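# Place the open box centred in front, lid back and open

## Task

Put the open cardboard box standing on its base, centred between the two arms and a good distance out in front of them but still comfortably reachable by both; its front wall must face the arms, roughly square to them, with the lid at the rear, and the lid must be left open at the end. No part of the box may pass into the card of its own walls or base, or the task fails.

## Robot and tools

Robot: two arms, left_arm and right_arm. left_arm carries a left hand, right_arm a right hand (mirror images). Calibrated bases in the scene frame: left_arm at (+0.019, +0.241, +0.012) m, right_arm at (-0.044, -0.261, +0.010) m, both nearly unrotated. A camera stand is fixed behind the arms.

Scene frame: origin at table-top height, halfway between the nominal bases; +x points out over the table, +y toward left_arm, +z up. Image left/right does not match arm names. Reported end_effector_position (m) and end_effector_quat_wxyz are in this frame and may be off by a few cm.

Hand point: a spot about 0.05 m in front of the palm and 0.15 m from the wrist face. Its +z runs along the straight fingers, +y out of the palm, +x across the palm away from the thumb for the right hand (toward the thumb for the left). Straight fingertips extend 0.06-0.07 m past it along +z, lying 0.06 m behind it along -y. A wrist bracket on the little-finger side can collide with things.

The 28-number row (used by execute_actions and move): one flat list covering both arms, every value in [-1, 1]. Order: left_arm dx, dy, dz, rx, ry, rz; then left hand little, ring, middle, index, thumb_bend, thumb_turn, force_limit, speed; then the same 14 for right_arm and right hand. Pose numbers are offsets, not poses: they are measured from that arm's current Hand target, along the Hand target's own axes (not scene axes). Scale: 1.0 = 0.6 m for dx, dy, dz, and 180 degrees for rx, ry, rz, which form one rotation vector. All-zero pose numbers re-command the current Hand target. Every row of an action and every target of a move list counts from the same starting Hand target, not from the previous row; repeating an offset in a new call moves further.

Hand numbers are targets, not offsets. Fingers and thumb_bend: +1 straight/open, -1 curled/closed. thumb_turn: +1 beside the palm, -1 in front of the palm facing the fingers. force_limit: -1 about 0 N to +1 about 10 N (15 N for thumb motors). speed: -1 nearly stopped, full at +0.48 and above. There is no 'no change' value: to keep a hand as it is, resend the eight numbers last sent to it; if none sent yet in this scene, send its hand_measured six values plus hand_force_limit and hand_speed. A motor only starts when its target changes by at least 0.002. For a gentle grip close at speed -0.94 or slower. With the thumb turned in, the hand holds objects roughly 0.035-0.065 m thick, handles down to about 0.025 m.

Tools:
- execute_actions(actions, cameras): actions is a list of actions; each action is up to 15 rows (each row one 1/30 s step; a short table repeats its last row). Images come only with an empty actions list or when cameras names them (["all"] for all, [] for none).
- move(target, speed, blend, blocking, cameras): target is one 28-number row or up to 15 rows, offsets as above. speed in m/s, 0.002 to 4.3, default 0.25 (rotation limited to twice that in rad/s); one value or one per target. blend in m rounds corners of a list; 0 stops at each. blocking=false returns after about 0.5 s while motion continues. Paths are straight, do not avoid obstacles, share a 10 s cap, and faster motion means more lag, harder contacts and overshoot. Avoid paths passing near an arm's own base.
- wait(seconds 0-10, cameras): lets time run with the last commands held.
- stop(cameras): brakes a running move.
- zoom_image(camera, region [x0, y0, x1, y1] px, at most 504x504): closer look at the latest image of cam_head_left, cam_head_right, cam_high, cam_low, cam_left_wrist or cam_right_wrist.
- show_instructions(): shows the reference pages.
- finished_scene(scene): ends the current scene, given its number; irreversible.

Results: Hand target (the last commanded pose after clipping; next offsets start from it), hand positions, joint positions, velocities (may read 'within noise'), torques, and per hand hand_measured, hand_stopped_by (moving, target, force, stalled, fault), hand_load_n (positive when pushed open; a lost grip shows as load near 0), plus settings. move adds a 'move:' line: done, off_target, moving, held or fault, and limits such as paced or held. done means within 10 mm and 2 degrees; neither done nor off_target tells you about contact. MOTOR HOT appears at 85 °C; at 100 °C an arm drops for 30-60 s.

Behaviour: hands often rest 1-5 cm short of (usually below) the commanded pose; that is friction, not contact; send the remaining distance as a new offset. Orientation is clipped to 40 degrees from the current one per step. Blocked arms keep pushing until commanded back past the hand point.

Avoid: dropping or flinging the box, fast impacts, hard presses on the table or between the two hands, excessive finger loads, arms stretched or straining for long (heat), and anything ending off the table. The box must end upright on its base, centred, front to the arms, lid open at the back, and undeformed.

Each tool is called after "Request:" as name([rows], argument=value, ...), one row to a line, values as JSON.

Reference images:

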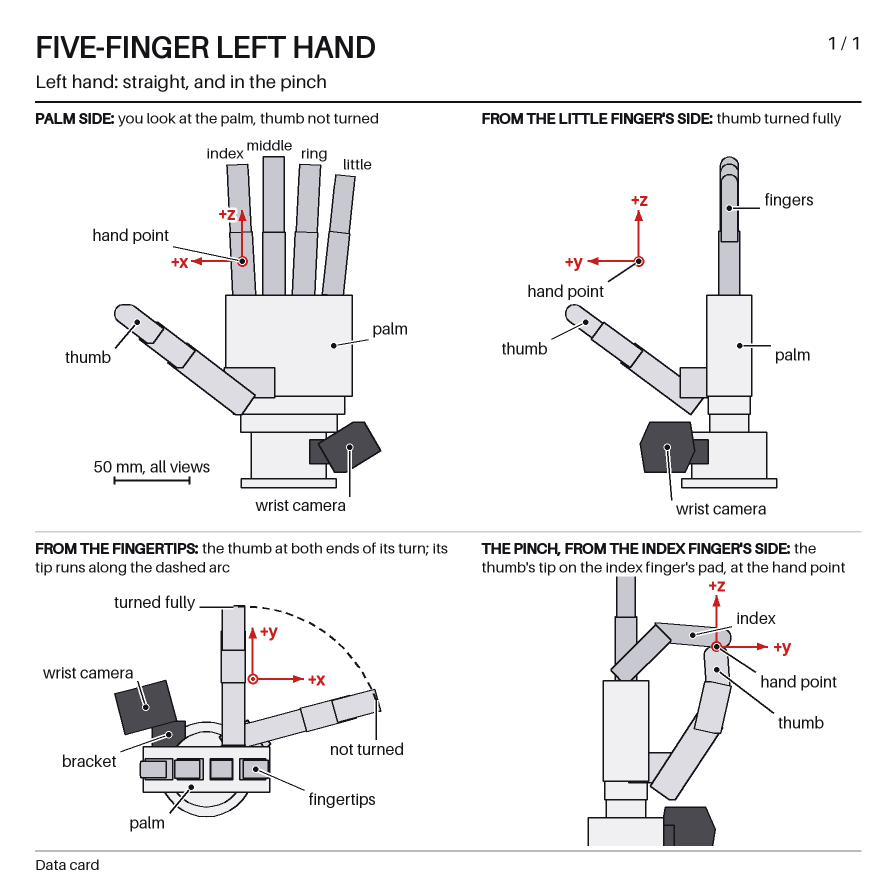

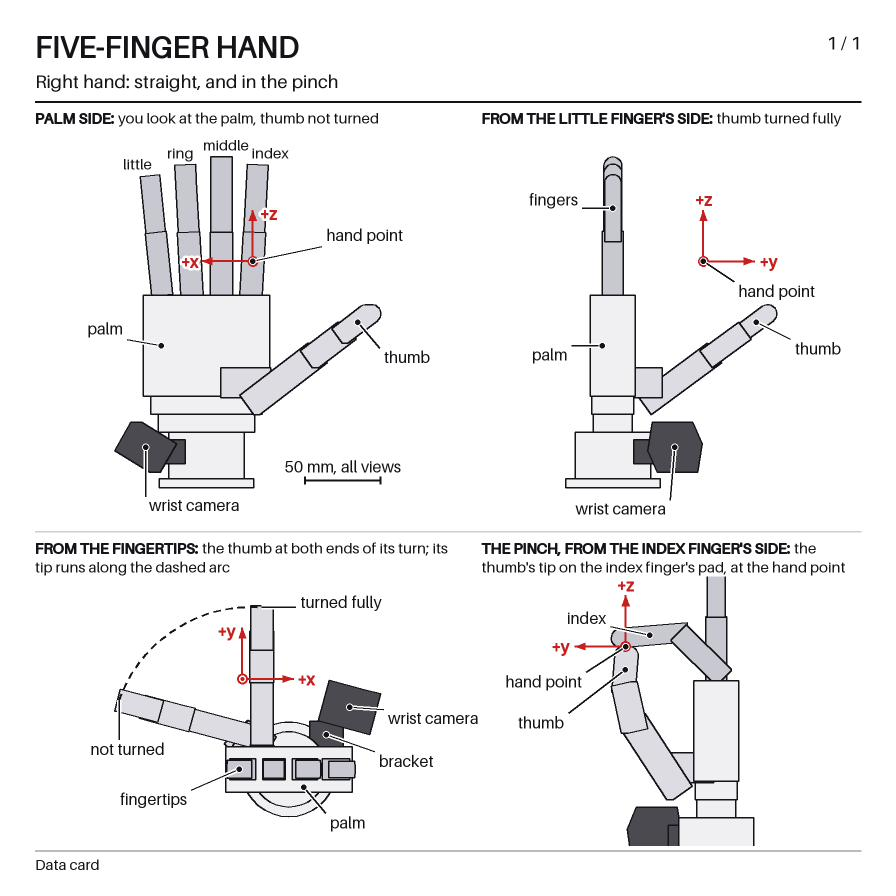

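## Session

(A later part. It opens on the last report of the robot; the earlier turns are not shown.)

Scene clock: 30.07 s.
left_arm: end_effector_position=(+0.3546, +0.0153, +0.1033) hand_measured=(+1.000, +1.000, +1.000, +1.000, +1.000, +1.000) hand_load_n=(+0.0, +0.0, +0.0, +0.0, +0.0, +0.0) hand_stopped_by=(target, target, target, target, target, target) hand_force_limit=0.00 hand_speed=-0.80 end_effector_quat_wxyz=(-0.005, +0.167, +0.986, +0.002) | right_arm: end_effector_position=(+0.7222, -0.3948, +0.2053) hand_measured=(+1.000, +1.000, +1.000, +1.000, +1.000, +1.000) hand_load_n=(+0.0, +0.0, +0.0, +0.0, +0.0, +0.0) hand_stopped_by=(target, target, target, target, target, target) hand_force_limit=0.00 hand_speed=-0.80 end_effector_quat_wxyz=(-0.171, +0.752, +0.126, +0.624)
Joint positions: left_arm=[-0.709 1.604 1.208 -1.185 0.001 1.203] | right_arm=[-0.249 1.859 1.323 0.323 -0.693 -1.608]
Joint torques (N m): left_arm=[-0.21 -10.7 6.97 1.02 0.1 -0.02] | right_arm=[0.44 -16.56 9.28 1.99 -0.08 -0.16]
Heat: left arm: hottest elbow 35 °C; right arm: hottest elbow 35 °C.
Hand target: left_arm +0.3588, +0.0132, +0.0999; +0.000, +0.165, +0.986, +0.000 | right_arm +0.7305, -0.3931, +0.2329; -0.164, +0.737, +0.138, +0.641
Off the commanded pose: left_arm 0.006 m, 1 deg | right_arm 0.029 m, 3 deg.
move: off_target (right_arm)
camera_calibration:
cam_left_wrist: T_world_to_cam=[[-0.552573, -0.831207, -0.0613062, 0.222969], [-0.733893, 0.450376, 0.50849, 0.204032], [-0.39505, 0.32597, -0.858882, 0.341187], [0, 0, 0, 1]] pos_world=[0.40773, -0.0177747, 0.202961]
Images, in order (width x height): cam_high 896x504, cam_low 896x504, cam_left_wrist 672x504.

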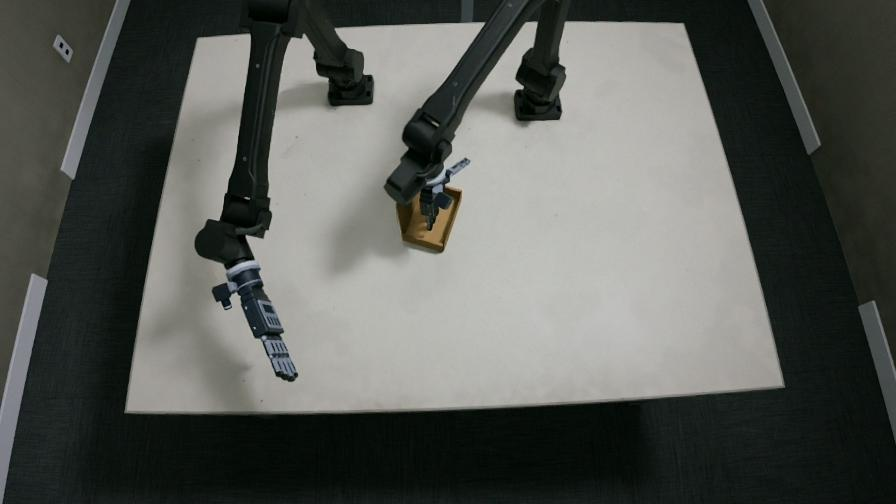

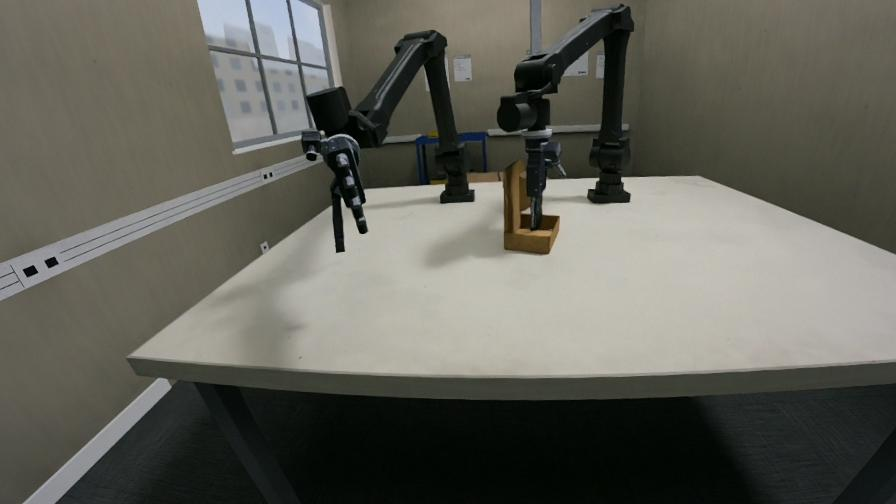

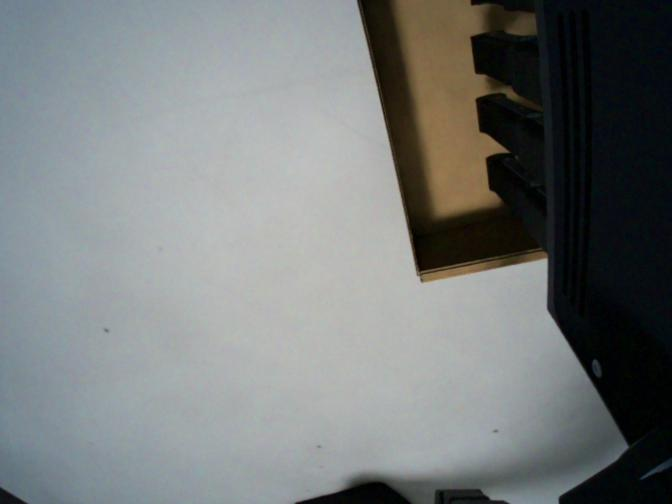

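Request:
move([
  [-0.004,0.01,0.03,0,0,0,1,1,1,1,1,1,0,-0.8,0,0,0,0,0,0,1,1,1,1,1,1,0,-0.8],
  [-0.004,0.055,0.03,0,0,0,1,1,1,1,1,1,0,-0.8,0,0,0,0,0,0,1,1,1,1,1,1,0,-0.8],
], cameras=["cam_high","cam_low","cam_left_wrist","cam_head_left"], speed=0.1)

Request:
zoom_image(camera="cam_high", region=[360, 120, 520, 270])

Request:
zoom_image(camera="cam_low", region=[450, 100, 610, 270])

Scene clock: 34.93 s.
left_arm: end_effector_position=(+0.3654, +0.0408, +0.0802) hand_measured=(+1.000, +1.000, +1.000, +1.000, +1.000, +1.000) hand_load_n=(+0.0, +0.0, +0.0, +0.0, +0.0, +0.0) hand_stopped_by=(target, target, target, target, target, target) hand_force_limit=0.00 hand_speed=-0.80 end_effector_quat_wxyz=(-0.010, +0.165, +0.986, +0.005) | right_arm: end_effector_position=(+0.7222, -0.3948, +0.2053) hand_measured=(+1.000, +1.000, +1.000, +1.000, +1.000, +1.000) hand_load_n=(+0.0, +0.0, +0.0, +0.0, +0.0, +0.0) hand_stopped_by=(target, target, target, target, target, target) hand_force_limit=0.00 hand_speed=-0.80 end_effector_quat_wxyz=(-0.171, +0.752, +0.126, +0.624)
Joint positions: left_arm=[-0.649 1.62 1.159 -1.132 0.001 1.26] | right_arm=[-0.249 1.859 1.323 0.323 -0.693 -1.608]
Joint torques (N m): left_arm=[0.62 -11.93 6.53 0.96 0.08 0.06] | right_arm=[0.38 -16.56 9.32 2.02 -0.09 -0.16]
Heat: left arm: hottest elbow 35 °C; right arm: hottest elbow 36 °C.
Hand target: left_arm +0.3718, +0.0436, +0.0820; +0.000, +0.165, +0.986, +0.000 | right_arm +0.7305, -0.3931, +0.2329; -0.164, +0.737, +0.138, +0.641
Off the commanded pose: left_arm 0.007 m, 1 deg | right_arm 0.029 m, 3 deg.
move: off_target (right_arm)
camera_calibration:
cam_left_wrist: T_world_to_cam=[[-0.550549, -0.832542, -0.0613905, 0.24807], [-0.730723, 0.445045, 0.517666, 0.210589], [-0.403657, 0.32986, -0.853377, 0.319835], [0, 0, 0, 1]] pos_world=[0.419561, 0.00730666, 0.179155]
Images, in order (width x height): cam_head_left 896x504, cam_high 896x504, cam_low 896x504, cam_left_wrist 672x504.

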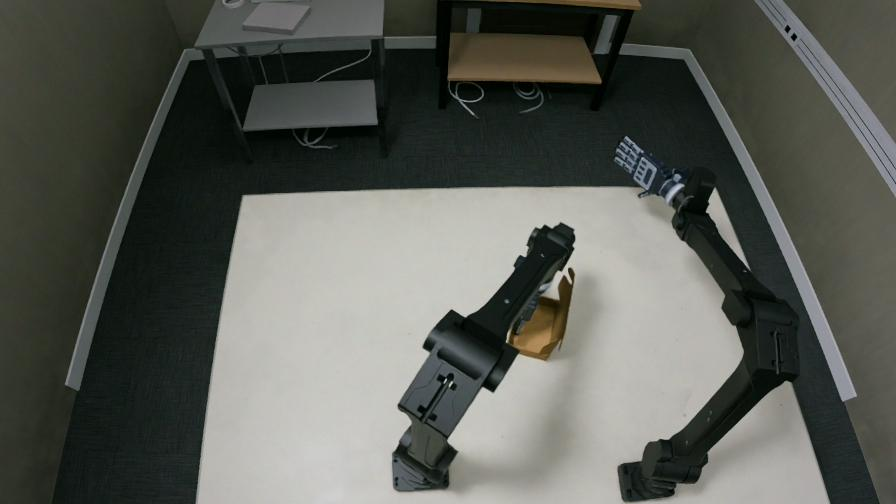

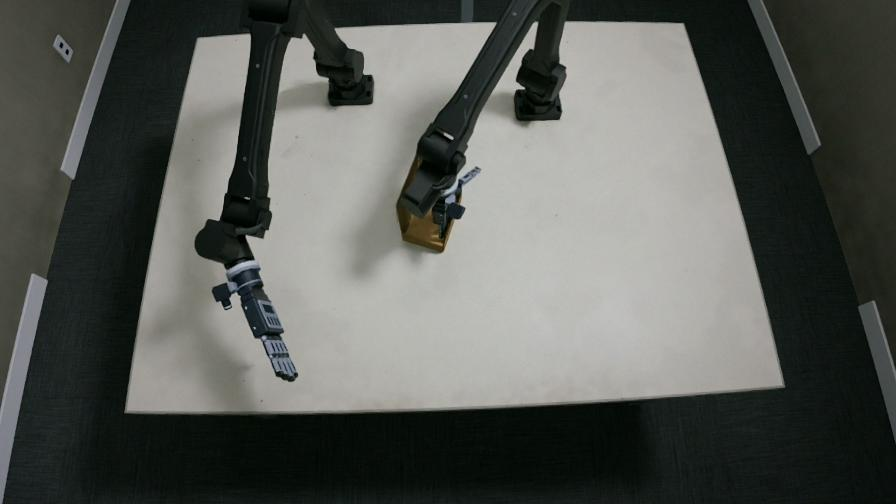

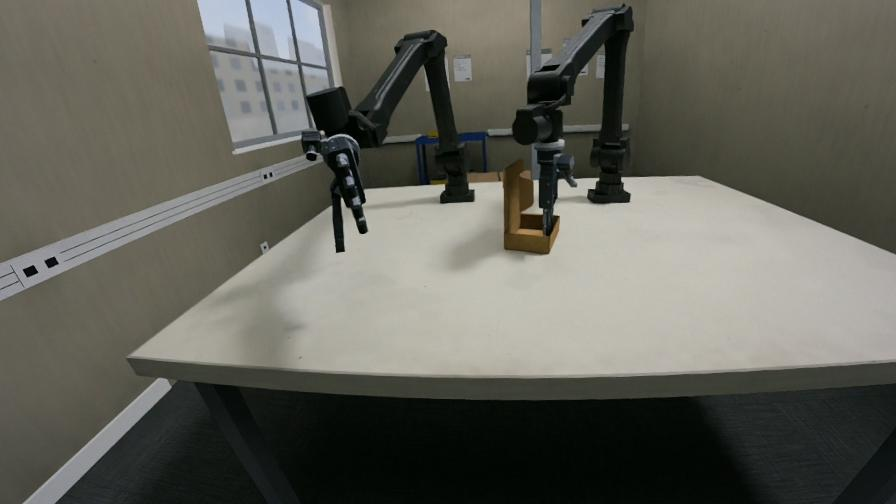

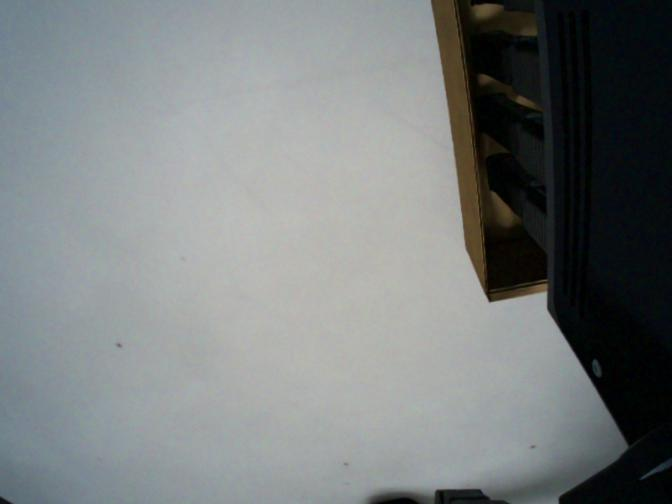

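Scaled by 3.150 from the camera's 896x504 image, which has a finer 1280x720 frame.

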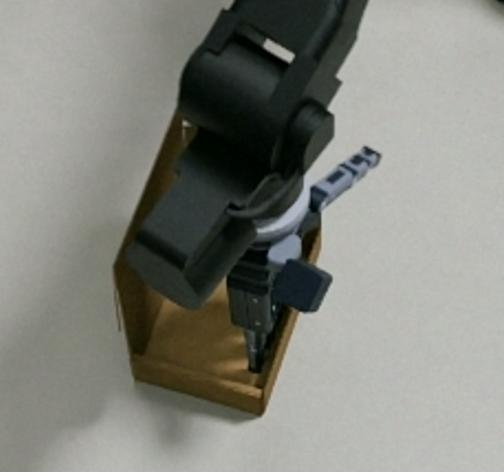

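Scaled by 2.965 from the camera's 896x504 image, which has a finer 1280x720 frame.

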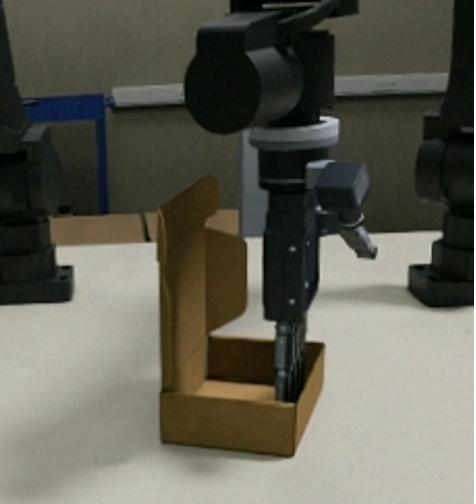

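Request:
move([
  [0,0.01,0,0,0,0,1,1,1,1,1,1,0,-0.8,0,0,0,0,0,0,1,1,1,1,1,1,0,-0.8],
  [0.0442,0.0292,0,0,0,-0.0778,1,1,1,1,1,1,0,-0.8,0,0,0,0,0,0,1,1,1,1,1,1,0,-0.8],
  [0.0915,0.037,0,0,0,-0.1556,1,1,1,1,1,1,0,-0.8,0,0,0,0,0,0,1,1,1,1,1,1,0,-0.8],
], cameras=["cam_high","cam_low","cam_left_wrist","cam_head_left"], speed=0.1, blend=0.01)

Request:
zoom_image(camera="cam_high", region=[360, 120, 520, 270])

Request:
zoom_image(camera="cam_low", region=[450, 100, 610, 270])

Scene clock: 39.30 s.
left_arm: end_effector_position=(+0.3225, +0.0785, +0.0813) hand_measured=(+1.000, +1.000, +1.000, +1.000, +1.000, +1.000) hand_load_n=(+0.0, +0.0, +0.0, +0.0, +0.0, +0.0) hand_stopped_by=(target, target, target, target, target, target) hand_force_limit=0.00 hand_speed=-0.80 end_effector_quat_wxyz=(-0.008, -0.062, +0.998, +0.006) | right_arm: end_effector_position=(+0.7222, -0.3948, +0.2053) hand_measured=(+1.000, +1.000, +1.000, +1.000, +1.000, +1.000) hand_load_n=(+0.0, +0.0, +0.0, +0.0, +0.0, +0.0) hand_stopped_by=(target, target, target, target, target, target) hand_force_limit=0.00 hand_speed=-0.80 end_effector_quat_wxyz=(-0.171, +0.752, +0.126, +0.624)
Joint positions: left_arm=[-0.574 1.521 1.044 -1.113 0.001 0.88] | right_arm=[-0.249 1.859 1.323 0.323 -0.693 -1.608]
Joint torques (N m): left_arm=[1.14 -10.46 6.38 0.96 0.1 -0.17] | right_arm=[0.38 -16.56 9.37 2.06 -0.08 -0.17]
Heat: left arm: hottest elbow 35 °C; right arm: hottest elbow 36 °C.
Hand target: left_arm +0.3271, +0.0825, +0.0820; +0.000, -0.078, +0.997, +0.000 | right_arm +0.7305, -0.3931, +0.2329; -0.164, +0.737, +0.138, +0.641
Off the commanded pose: left_arm 0.006 m, 2 deg | right_arm 0.029 m, 3 deg.
move: off_target (right_arm); blend cut to 0.003 m at target 1
camera_calibration:
cam_left_wrist: T_world_to_cam=[[-0.127868, -0.989414, -0.0686231, 0.132518], [-0.854055, 0.0746696, 0.514796, 0.230909], [-0.504223, 0.124434, -0.854562, 0.339643], [0, 0, 0, 1]] pos_world=[0.38541, 0.0716104, 0.180469]
Images, in order (width x height): cam_head_left 896x504, cam_high 896x504, cam_low 896x504, cam_left_wrist 672x504.

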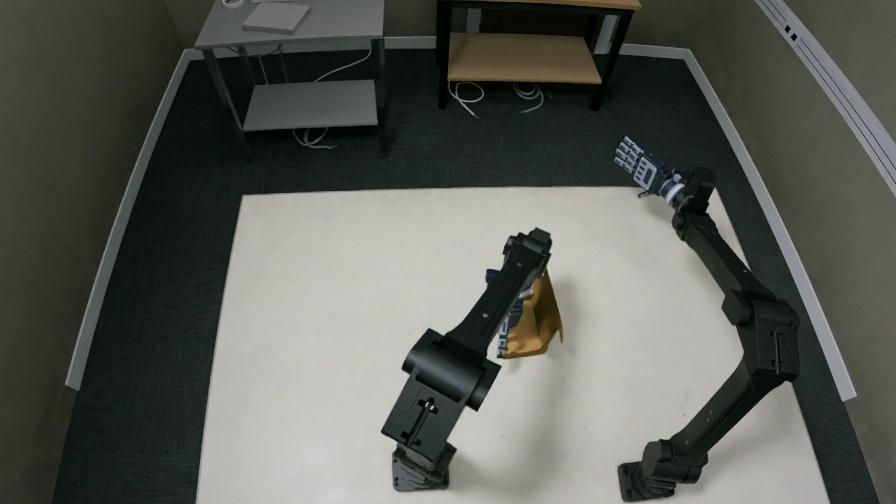

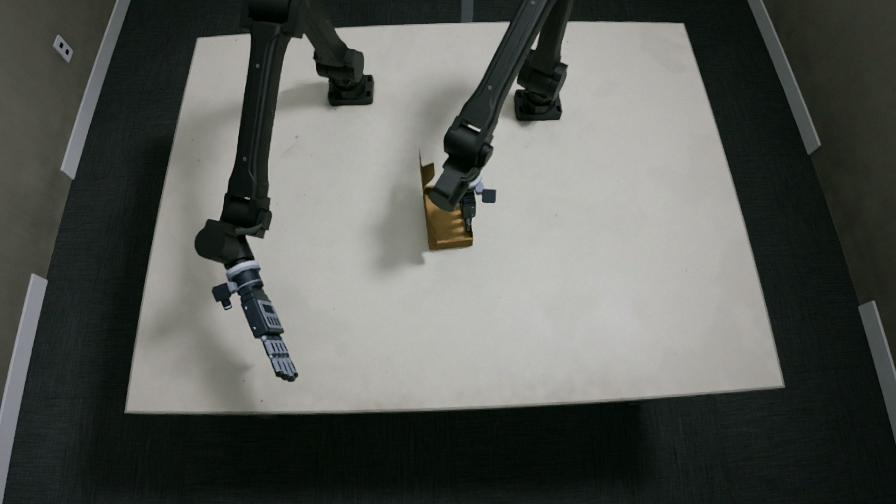

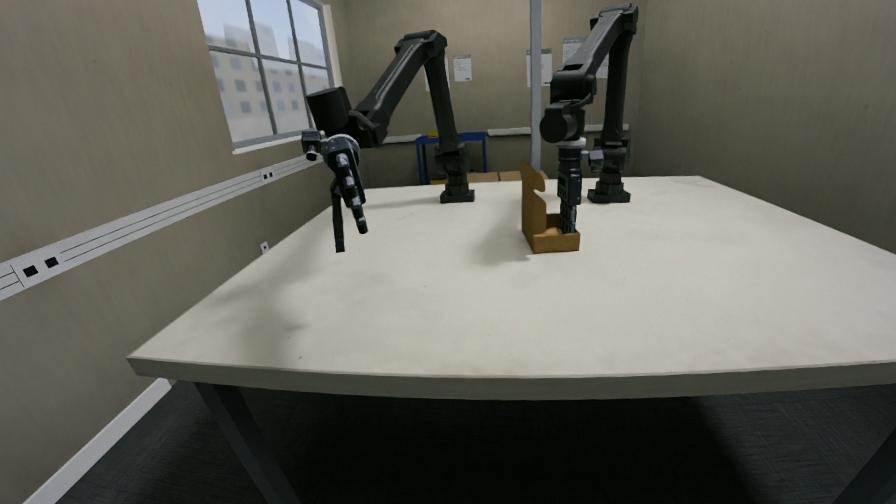

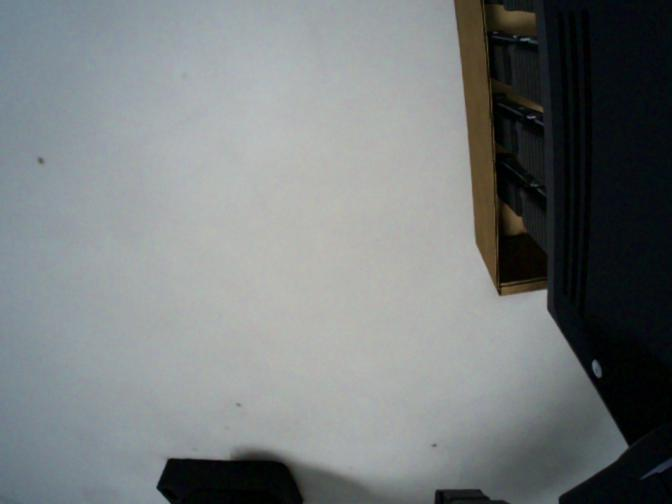

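Scaled by 3.150 from the camera's 896x504 image, which has a finer 1280x720 frame.

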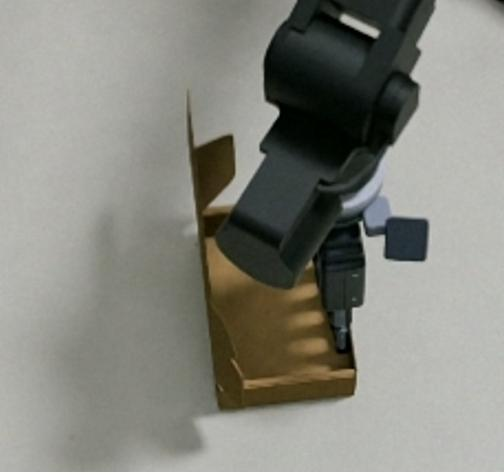

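Scaled by 2.965 from the camera's 896x504 image, which has a finer 1280x720 frame.

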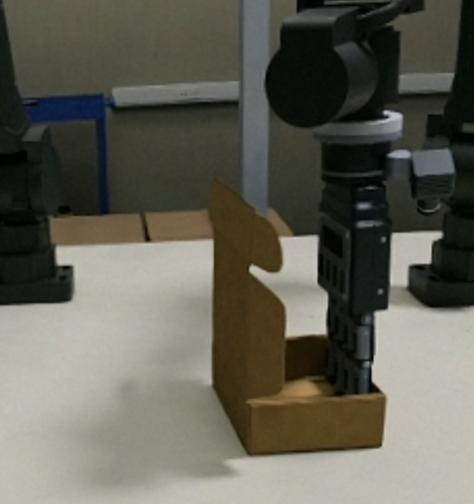

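Request:
move([
  [0.0442,0.0192,0,0,0,-0.0778,1,1,1,1,1,1,0,-0.8,0,0,0,0,0,0,1,1,1,1,1,1,0,-0.8],
  [0.0915,0.0272,0,0,0,-0.1556,1,1,1,1,1,1,0,-0.8,0,0,0,0,0,0,1,1,1,1,1,1,0,-0.8],
], cameras=["cam_high","cam_low","cam_left_wrist","cam_head_left"], speed=0.15, blend=0.01)

Request:
zoom_image(camera="cam_high", region=[380, 120, 540, 270])

Scene clock: 42.43 s.
left_arm: end_effector_position=(+0.2649, +0.0874, +0.0816) hand_measured=(+1.000, +1.000, +1.000, +1.000, +1.000, +1.000) hand_load_n=(+0.0, +0.0, +0.0, +0.0, +0.0, +0.0) hand_stopped_by=(target, target, target, target, target, target) hand_force_limit=0.00 hand_speed=-0.80 end_effector_quat_wxyz=(-0.007, -0.301, +0.954, +0.008) | right_arm: end_effector_position=(+0.7222, -0.3948, +0.2053) hand_measured=(+1.000, +1.000, +1.000, +1.000, +1.000, +1.000) hand_load_n=(+0.0, +0.0, +0.0, +0.0, +0.0, +0.0) hand_stopped_by=(target, target, target, target, target, target) hand_force_limit=0.00 hand_speed=-0.80 end_effector_quat_wxyz=(-0.171, +0.752, +0.126, +0.624)
Joint positions: left_arm=[-0.55 1.402 0.915 -1.106 0.001 0.417] | right_arm=[-0.249 1.859 1.323 0.323 -0.693 -1.608]
Joint torques (N m): left_arm=[1.14 -8.59 6.32 0.94 0.08 -0.17] | right_arm=[0.32 -16.38 9.36 1.98 -0.08 -0.15]
Heat: left arm: hottest elbow 35 °C; right arm: hottest elbow 36 °C.
Hand target: left_arm +0.2704, +0.0900, +0.0820; +0.000, -0.317, +0.948, +0.000 | right_arm +0.7305, -0.3931, +0.2329; -0.164, +0.737, +0.138, +0.641
Off the commanded pose: left_arm 0.006 m, 2 deg | right_arm 0.029 m, 3 deg.
move: off_target (right_arm)
camera_calibration:
cam_left_wrist: T_world_to_cam=[[0.350727, -0.933289, -0.0772137, 0.00290168], [-0.790029, -0.339144, 0.51072, 0.200491], [-0.502836, -0.118122, -0.856273, 0.330685], [0, 0, 0, 1]] pos_world=[0.323657, 0.109765, 0.180986]
Images, in order (width x height): cam_head_left 896x504, cam_high 896x504, cam_low 896x504, cam_left_wrist 672x504.

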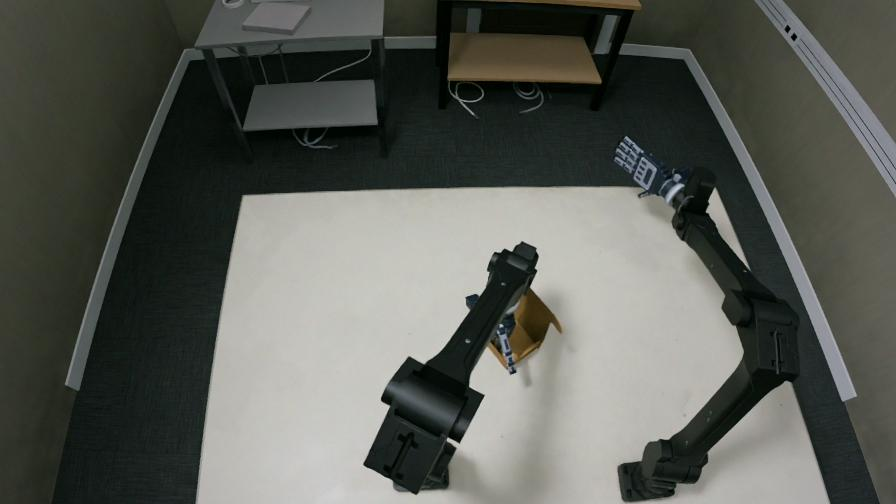

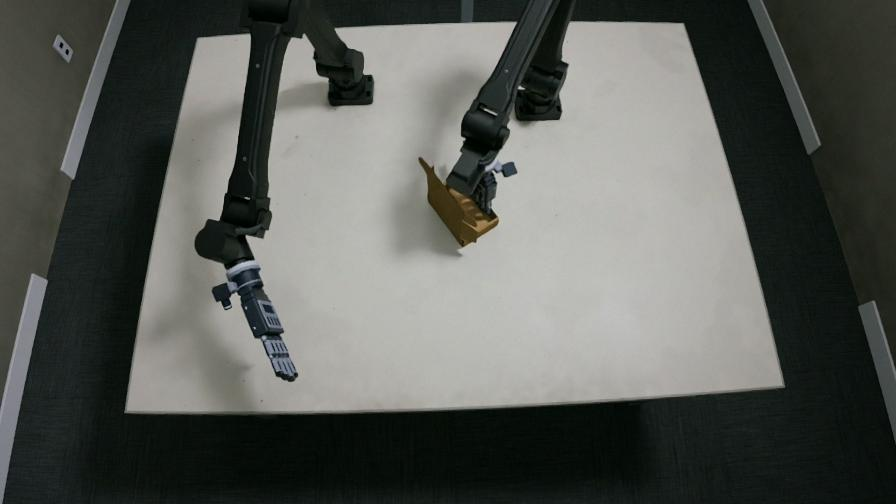

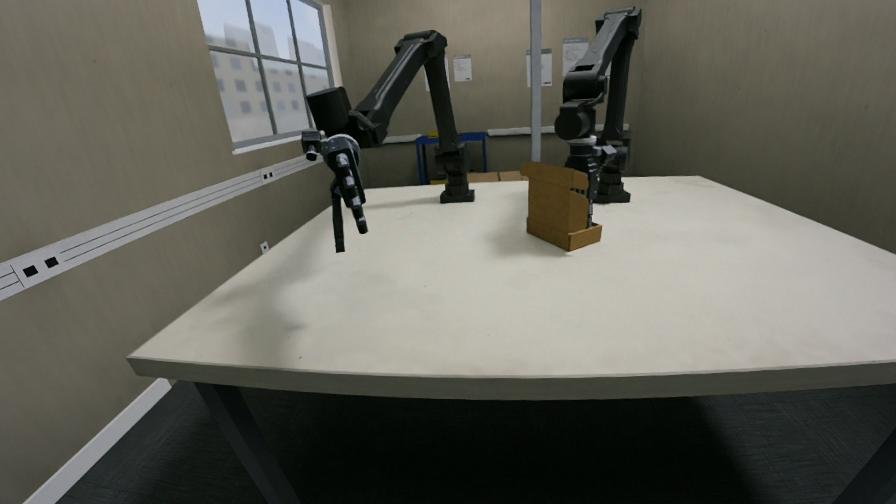

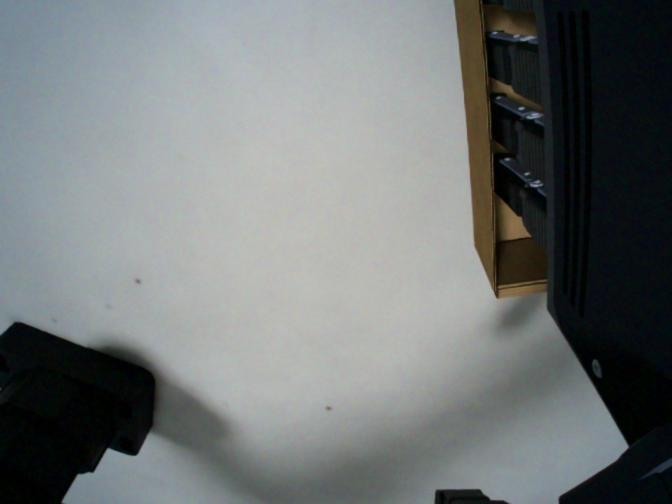

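Scaled by 3.150 from the camera's 896x504 image, which has a finer 1280x720 frame.

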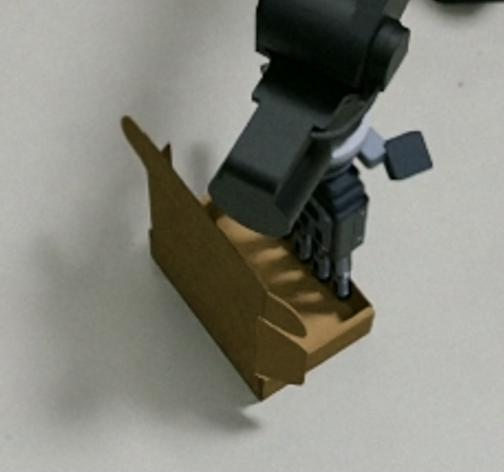

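Request:
move([
  [0,-0.005,-0.09,0,0,0,1,1,1,1,1,1,0,-0.8,0,0,0,0,0,0,1,1,1,1,1,1,0,-0.8],
  [0.05,0.0542,-0.09,0,0,0,1,1,1,1,1,1,0,-0.8,0,0,0,0,0,0,1,1,1,1,1,1,0,-0.8],
  [0.05,0.0542,0,0,0,0,1,1,1,1,1,1,0,-0.8,0,0,0,0,0,0,1,1,1,1,1,1,0,-0.8],
], cameras=["cam_high","cam_low","cam_left_wrist","cam_head_left"], speed=0.15)

Request:
zoom_image(camera="cam_high", region=[400, 120, 560, 270])

Request:
zoom_image(camera="cam_low", region=[500, 120, 660, 270])

Scene clock: 48.53 s.
left_arm: end_effector_position=(+0.2259, +0.1027, +0.0852) hand_measured=(+1.000, +1.000, +1.000, +1.000, +1.000, +1.000) hand_load_n=(+0.0, +0.0, +0.0, +0.0, +0.0, +0.0) hand_stopped_by=(target, target, target, target, target, target) hand_force_limit=0.00 hand_speed=-0.80 end_effector_quat_wxyz=(-0.003, -0.316, +0.949, +0.003) | right_arm: end_effector_position=(+0.7222, -0.3948, +0.2053) hand_measured=(+1.000, +1.000, +1.000, +1.000, +1.000, +1.000) hand_load_n=(+0.0, +0.0, +0.0, +0.0, -0.5, -0.5) hand_stopped_by=(target, target, target, target, target, target) hand_force_limit=0.00 hand_speed=-0.80 end_effector_quat_wxyz=(-0.171, +0.752, +0.126, +0.624)
Joint positions: left_arm=[-0.565 1.274 0.809 -1.113 0.001 0.369] | right_arm=[-0.249 1.859 1.323 0.323 -0.693 -1.608]
Joint torques (N m): left_arm=[-1.44 -5.48 6.61 1.01 0.08 -0.16] | right_arm=[0.32 -16.5 9.35 1.99 -0.08 -0.16]
Motor temperatures (°C): left_arm=[31 31 35 32 30 30] | right_arm=[29 32 37 32 31 31]
Heat: left arm: hottest elbow 35 °C; right arm: hottest elbow 37 °C.
Hand target: left_arm +0.2268, +0.0980, +0.0819; +0.000, -0.317, +0.948, +0.000 | right_arm +0.7305, -0.3931, +0.2329; -0.164, +0.737, +0.138, +0.641
Off the commanded pose: left_arm 0.006 m, 0 deg | right_arm 0.029 m, 3 deg.
move: off_target (right_arm)
camera_calibration:
cam_left_wrist: T_world_to_cam=[[0.38147, -0.921977, -0.0666268, 0.0222389], [-0.784908, -0.361142, 0.503484, 0.174738], [-0.488262, -0.139768, -0.861432, 0.315369], [0, 0, 0, 1]] pos_world=[0.282652, 0.127687, 0.185173]
Images, in order (width x height): cam_head_left 896x504, cam_high 896x504, cam_low 896x504, cam_left_wrist 672x504.

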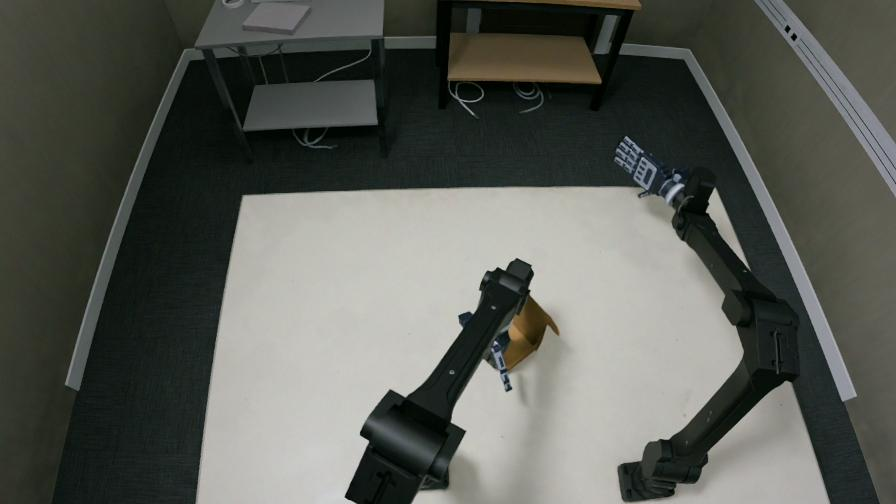

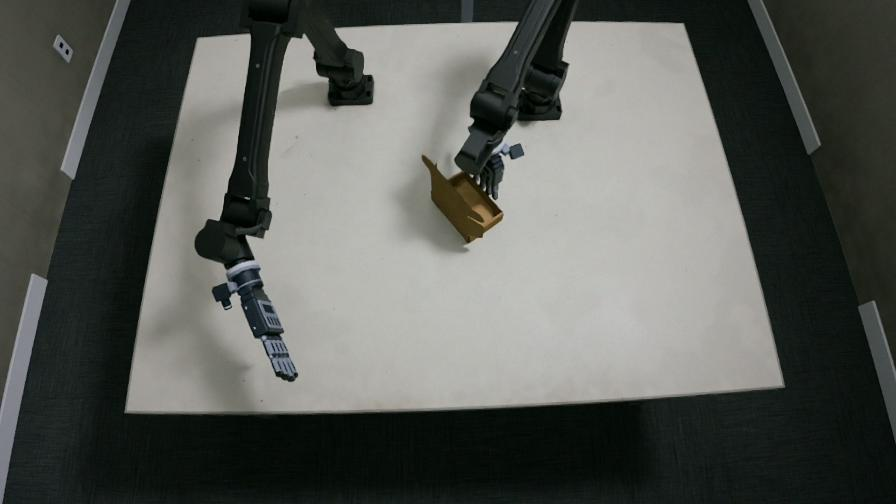

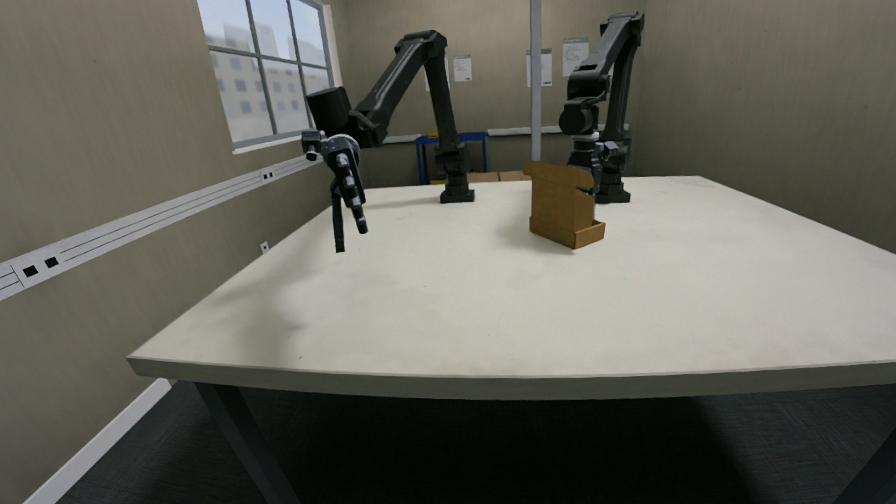

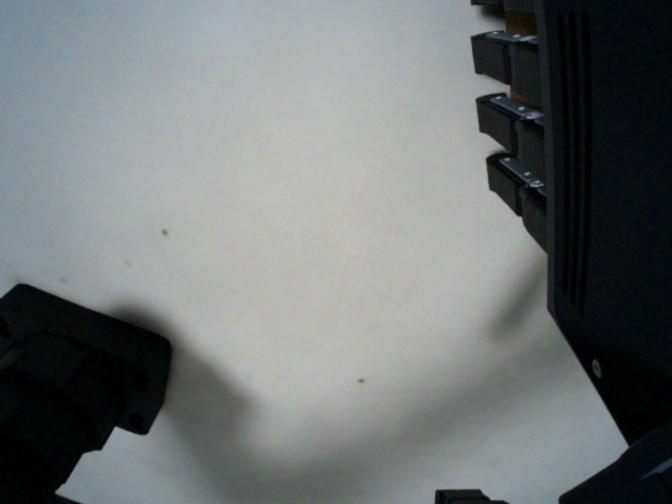

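Scaled by 3.150 from the camera's 896x504 image, which has a finer 1280x720 frame.

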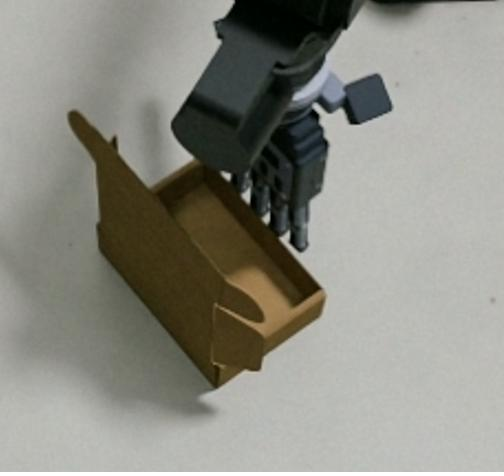

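Scaled by 3.150 from the camera's 896x504 image, which has a finer 1280x720 frame.

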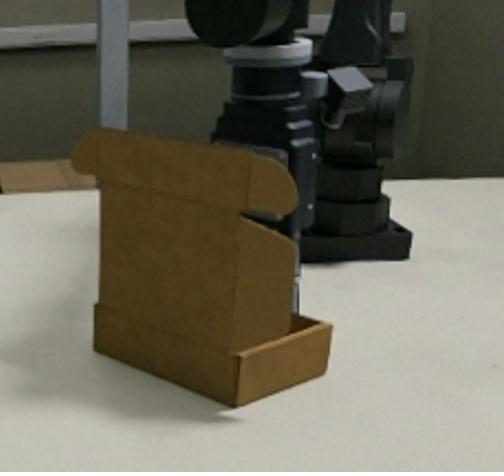

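Request:
move([
  [0.02,0.0067,0,0,0,0,1,1,1,1,1,1,0,-0.8,0,0,0,0,0,0,1,1,1,1,1,1,0,-0.8],
  [0.02,-0.0033,0,0,0,0,1,1,1,1,1,1,0,-0.8,0,0,0,0,0,0,1,1,1,1,1,1,0,-0.8],
  [0.056,-0.0773,0,0,0,-0.0736,1,1,1,1,1,1,0,-0.8,0,0,0,0,0,0,1,1,1,1,1,1,0,-0.8],
  [0.074,-0.1573,0,0,0,-0.1472,1,1,1,1,1,1,0,-0.8,0,0,0,0,0,0,1,1,1,1,1,1,0,-0.8],
], cameras=["cam_high","cam_low","cam_left_wrist","cam_head_left"], speed=0.12, blend=0.01)

Request:
zoom_image(camera="cam_high", region=[380, 120, 540, 270])

Scene clock: 53.60 s.
left_arm: end_effector_position=(+0.2337, +0.0161, +0.0746) hand_measured=(+1.000, +1.000, +1.000, +1.000, +1.000, +1.000) hand_load_n=(+0.0, +0.0, -1.0, +0.0, +0.0, +0.0) hand_stopped_by=(target, target, target, target, target, target) hand_force_limit=0.00 hand_speed=-0.80 end_effector_quat_wxyz=(-0.006, -0.527, +0.850, +0.023) | right_arm: end_effector_position=(+0.7222, -0.3948, +0.2053) hand_measured=(+1.000, +1.000, +1.000, +1.000, +1.000, +1.000) hand_load_n=(+0.0, +0.0, +0.0, +0.0, +0.0, +0.0) hand_stopped_by=(target, target, target, target, target, target) hand_force_limit=0.00 hand_speed=-0.80 end_effector_quat_wxyz=(-0.171, +0.752, +0.126, +0.624)
Joint positions: left_arm=[-0.679 1.439 0.929 -1.109 -0.004 -0.211] | right_arm=[-0.249 1.859 1.323 0.323 -0.693 -1.608]
Joint torques (N m): left_arm=[-1.44 -7.18 9.72 0.94 0.05 -0.18] | right_arm=[0.38 -16.5 9.36 1.99 -0.09 -0.16]
Heat: left arm: hottest elbow 36 °C; right arm: hottest elbow 37 °C.
Hand target: left_arm +0.2481, -0.0041, +0.0819; +0.000, -0.526, +0.850, +0.000 | right_arm +0.7305, -0.3931, +0.2329; -0.164, +0.737, +0.138, +0.641
Off the commanded pose: left_arm 0.026 m, 3 deg | right_arm 0.029 m, 3 deg.
move: off_target (left_arm, right_arm); blend cut to 0.003 m at target 1, 0.003 m at target 2
camera_calibration:
cam_left_wrist: T_world_to_cam=[[0.752775, -0.649306, -0.108314, -0.149445], [-0.525263, -0.691655, 0.495693, 0.100155], [-0.396772, -0.316252, -0.861717, 0.279416], [0, 0, 0, 1]] pos_world=[0.275971, 0.0606032, 0.174945]
Images, in order (width x height): cam_head_left 896x504, cam_high 896x504, cam_low 896x504, cam_left_wrist 672x504.

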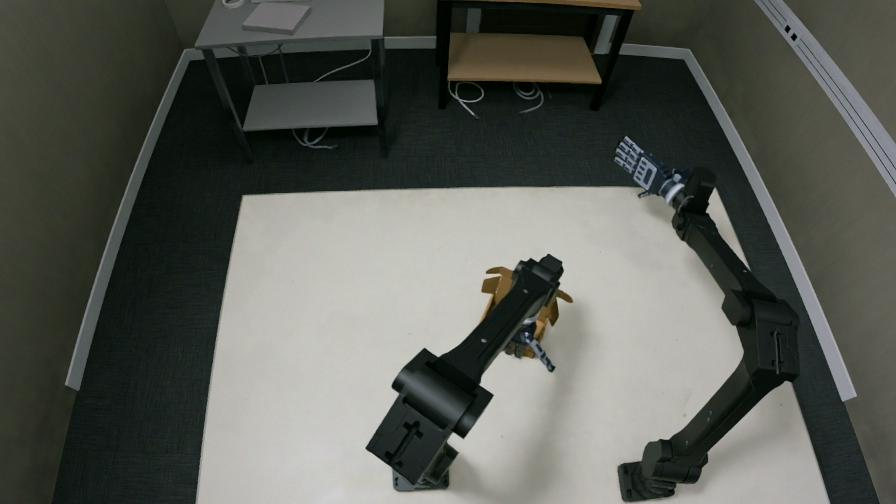

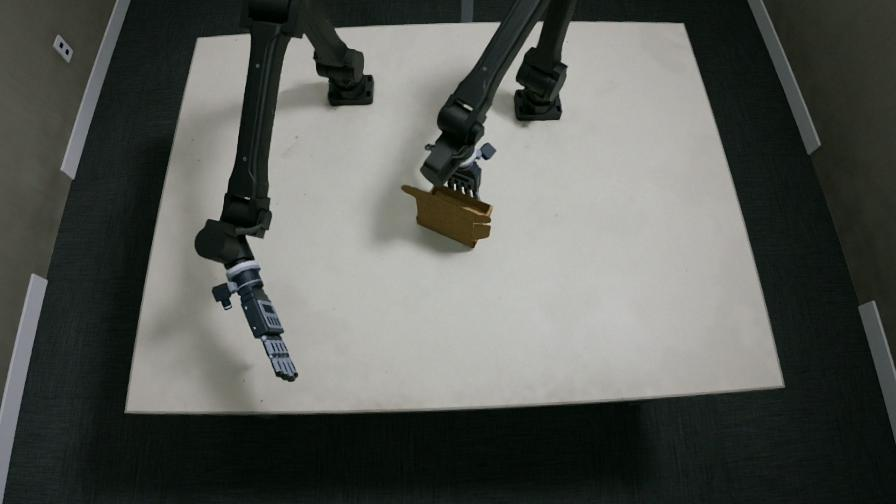

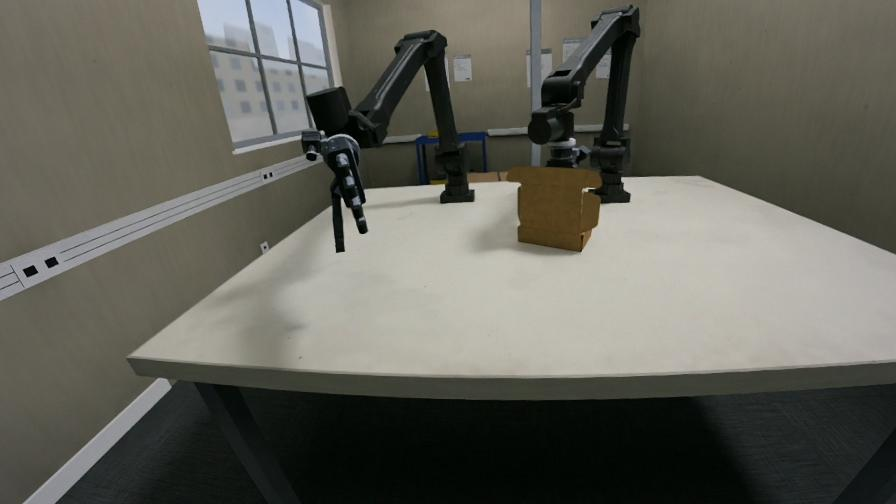

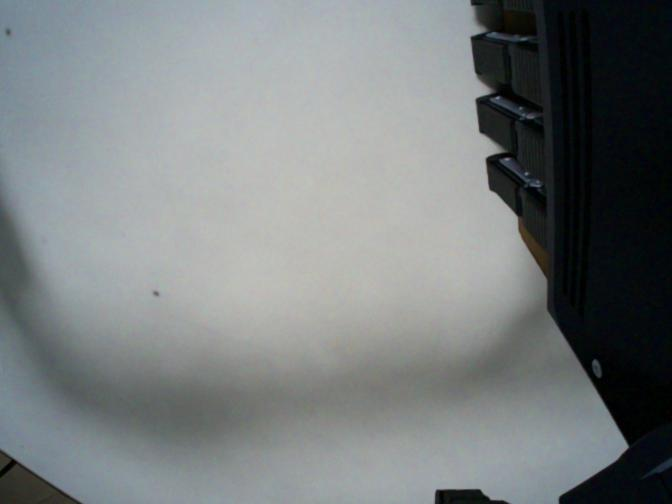

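Scaled by 3.150 from the camera's 896x504 image, which has a finer 1280x720 frame.

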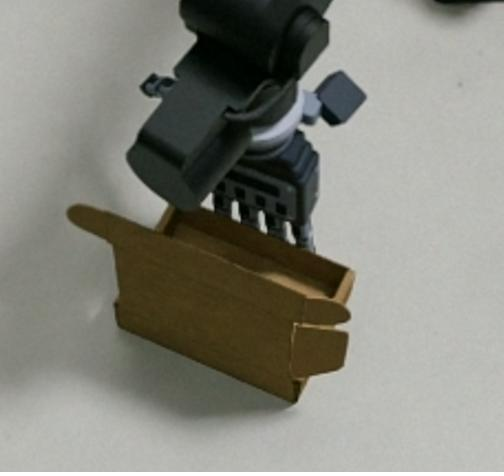

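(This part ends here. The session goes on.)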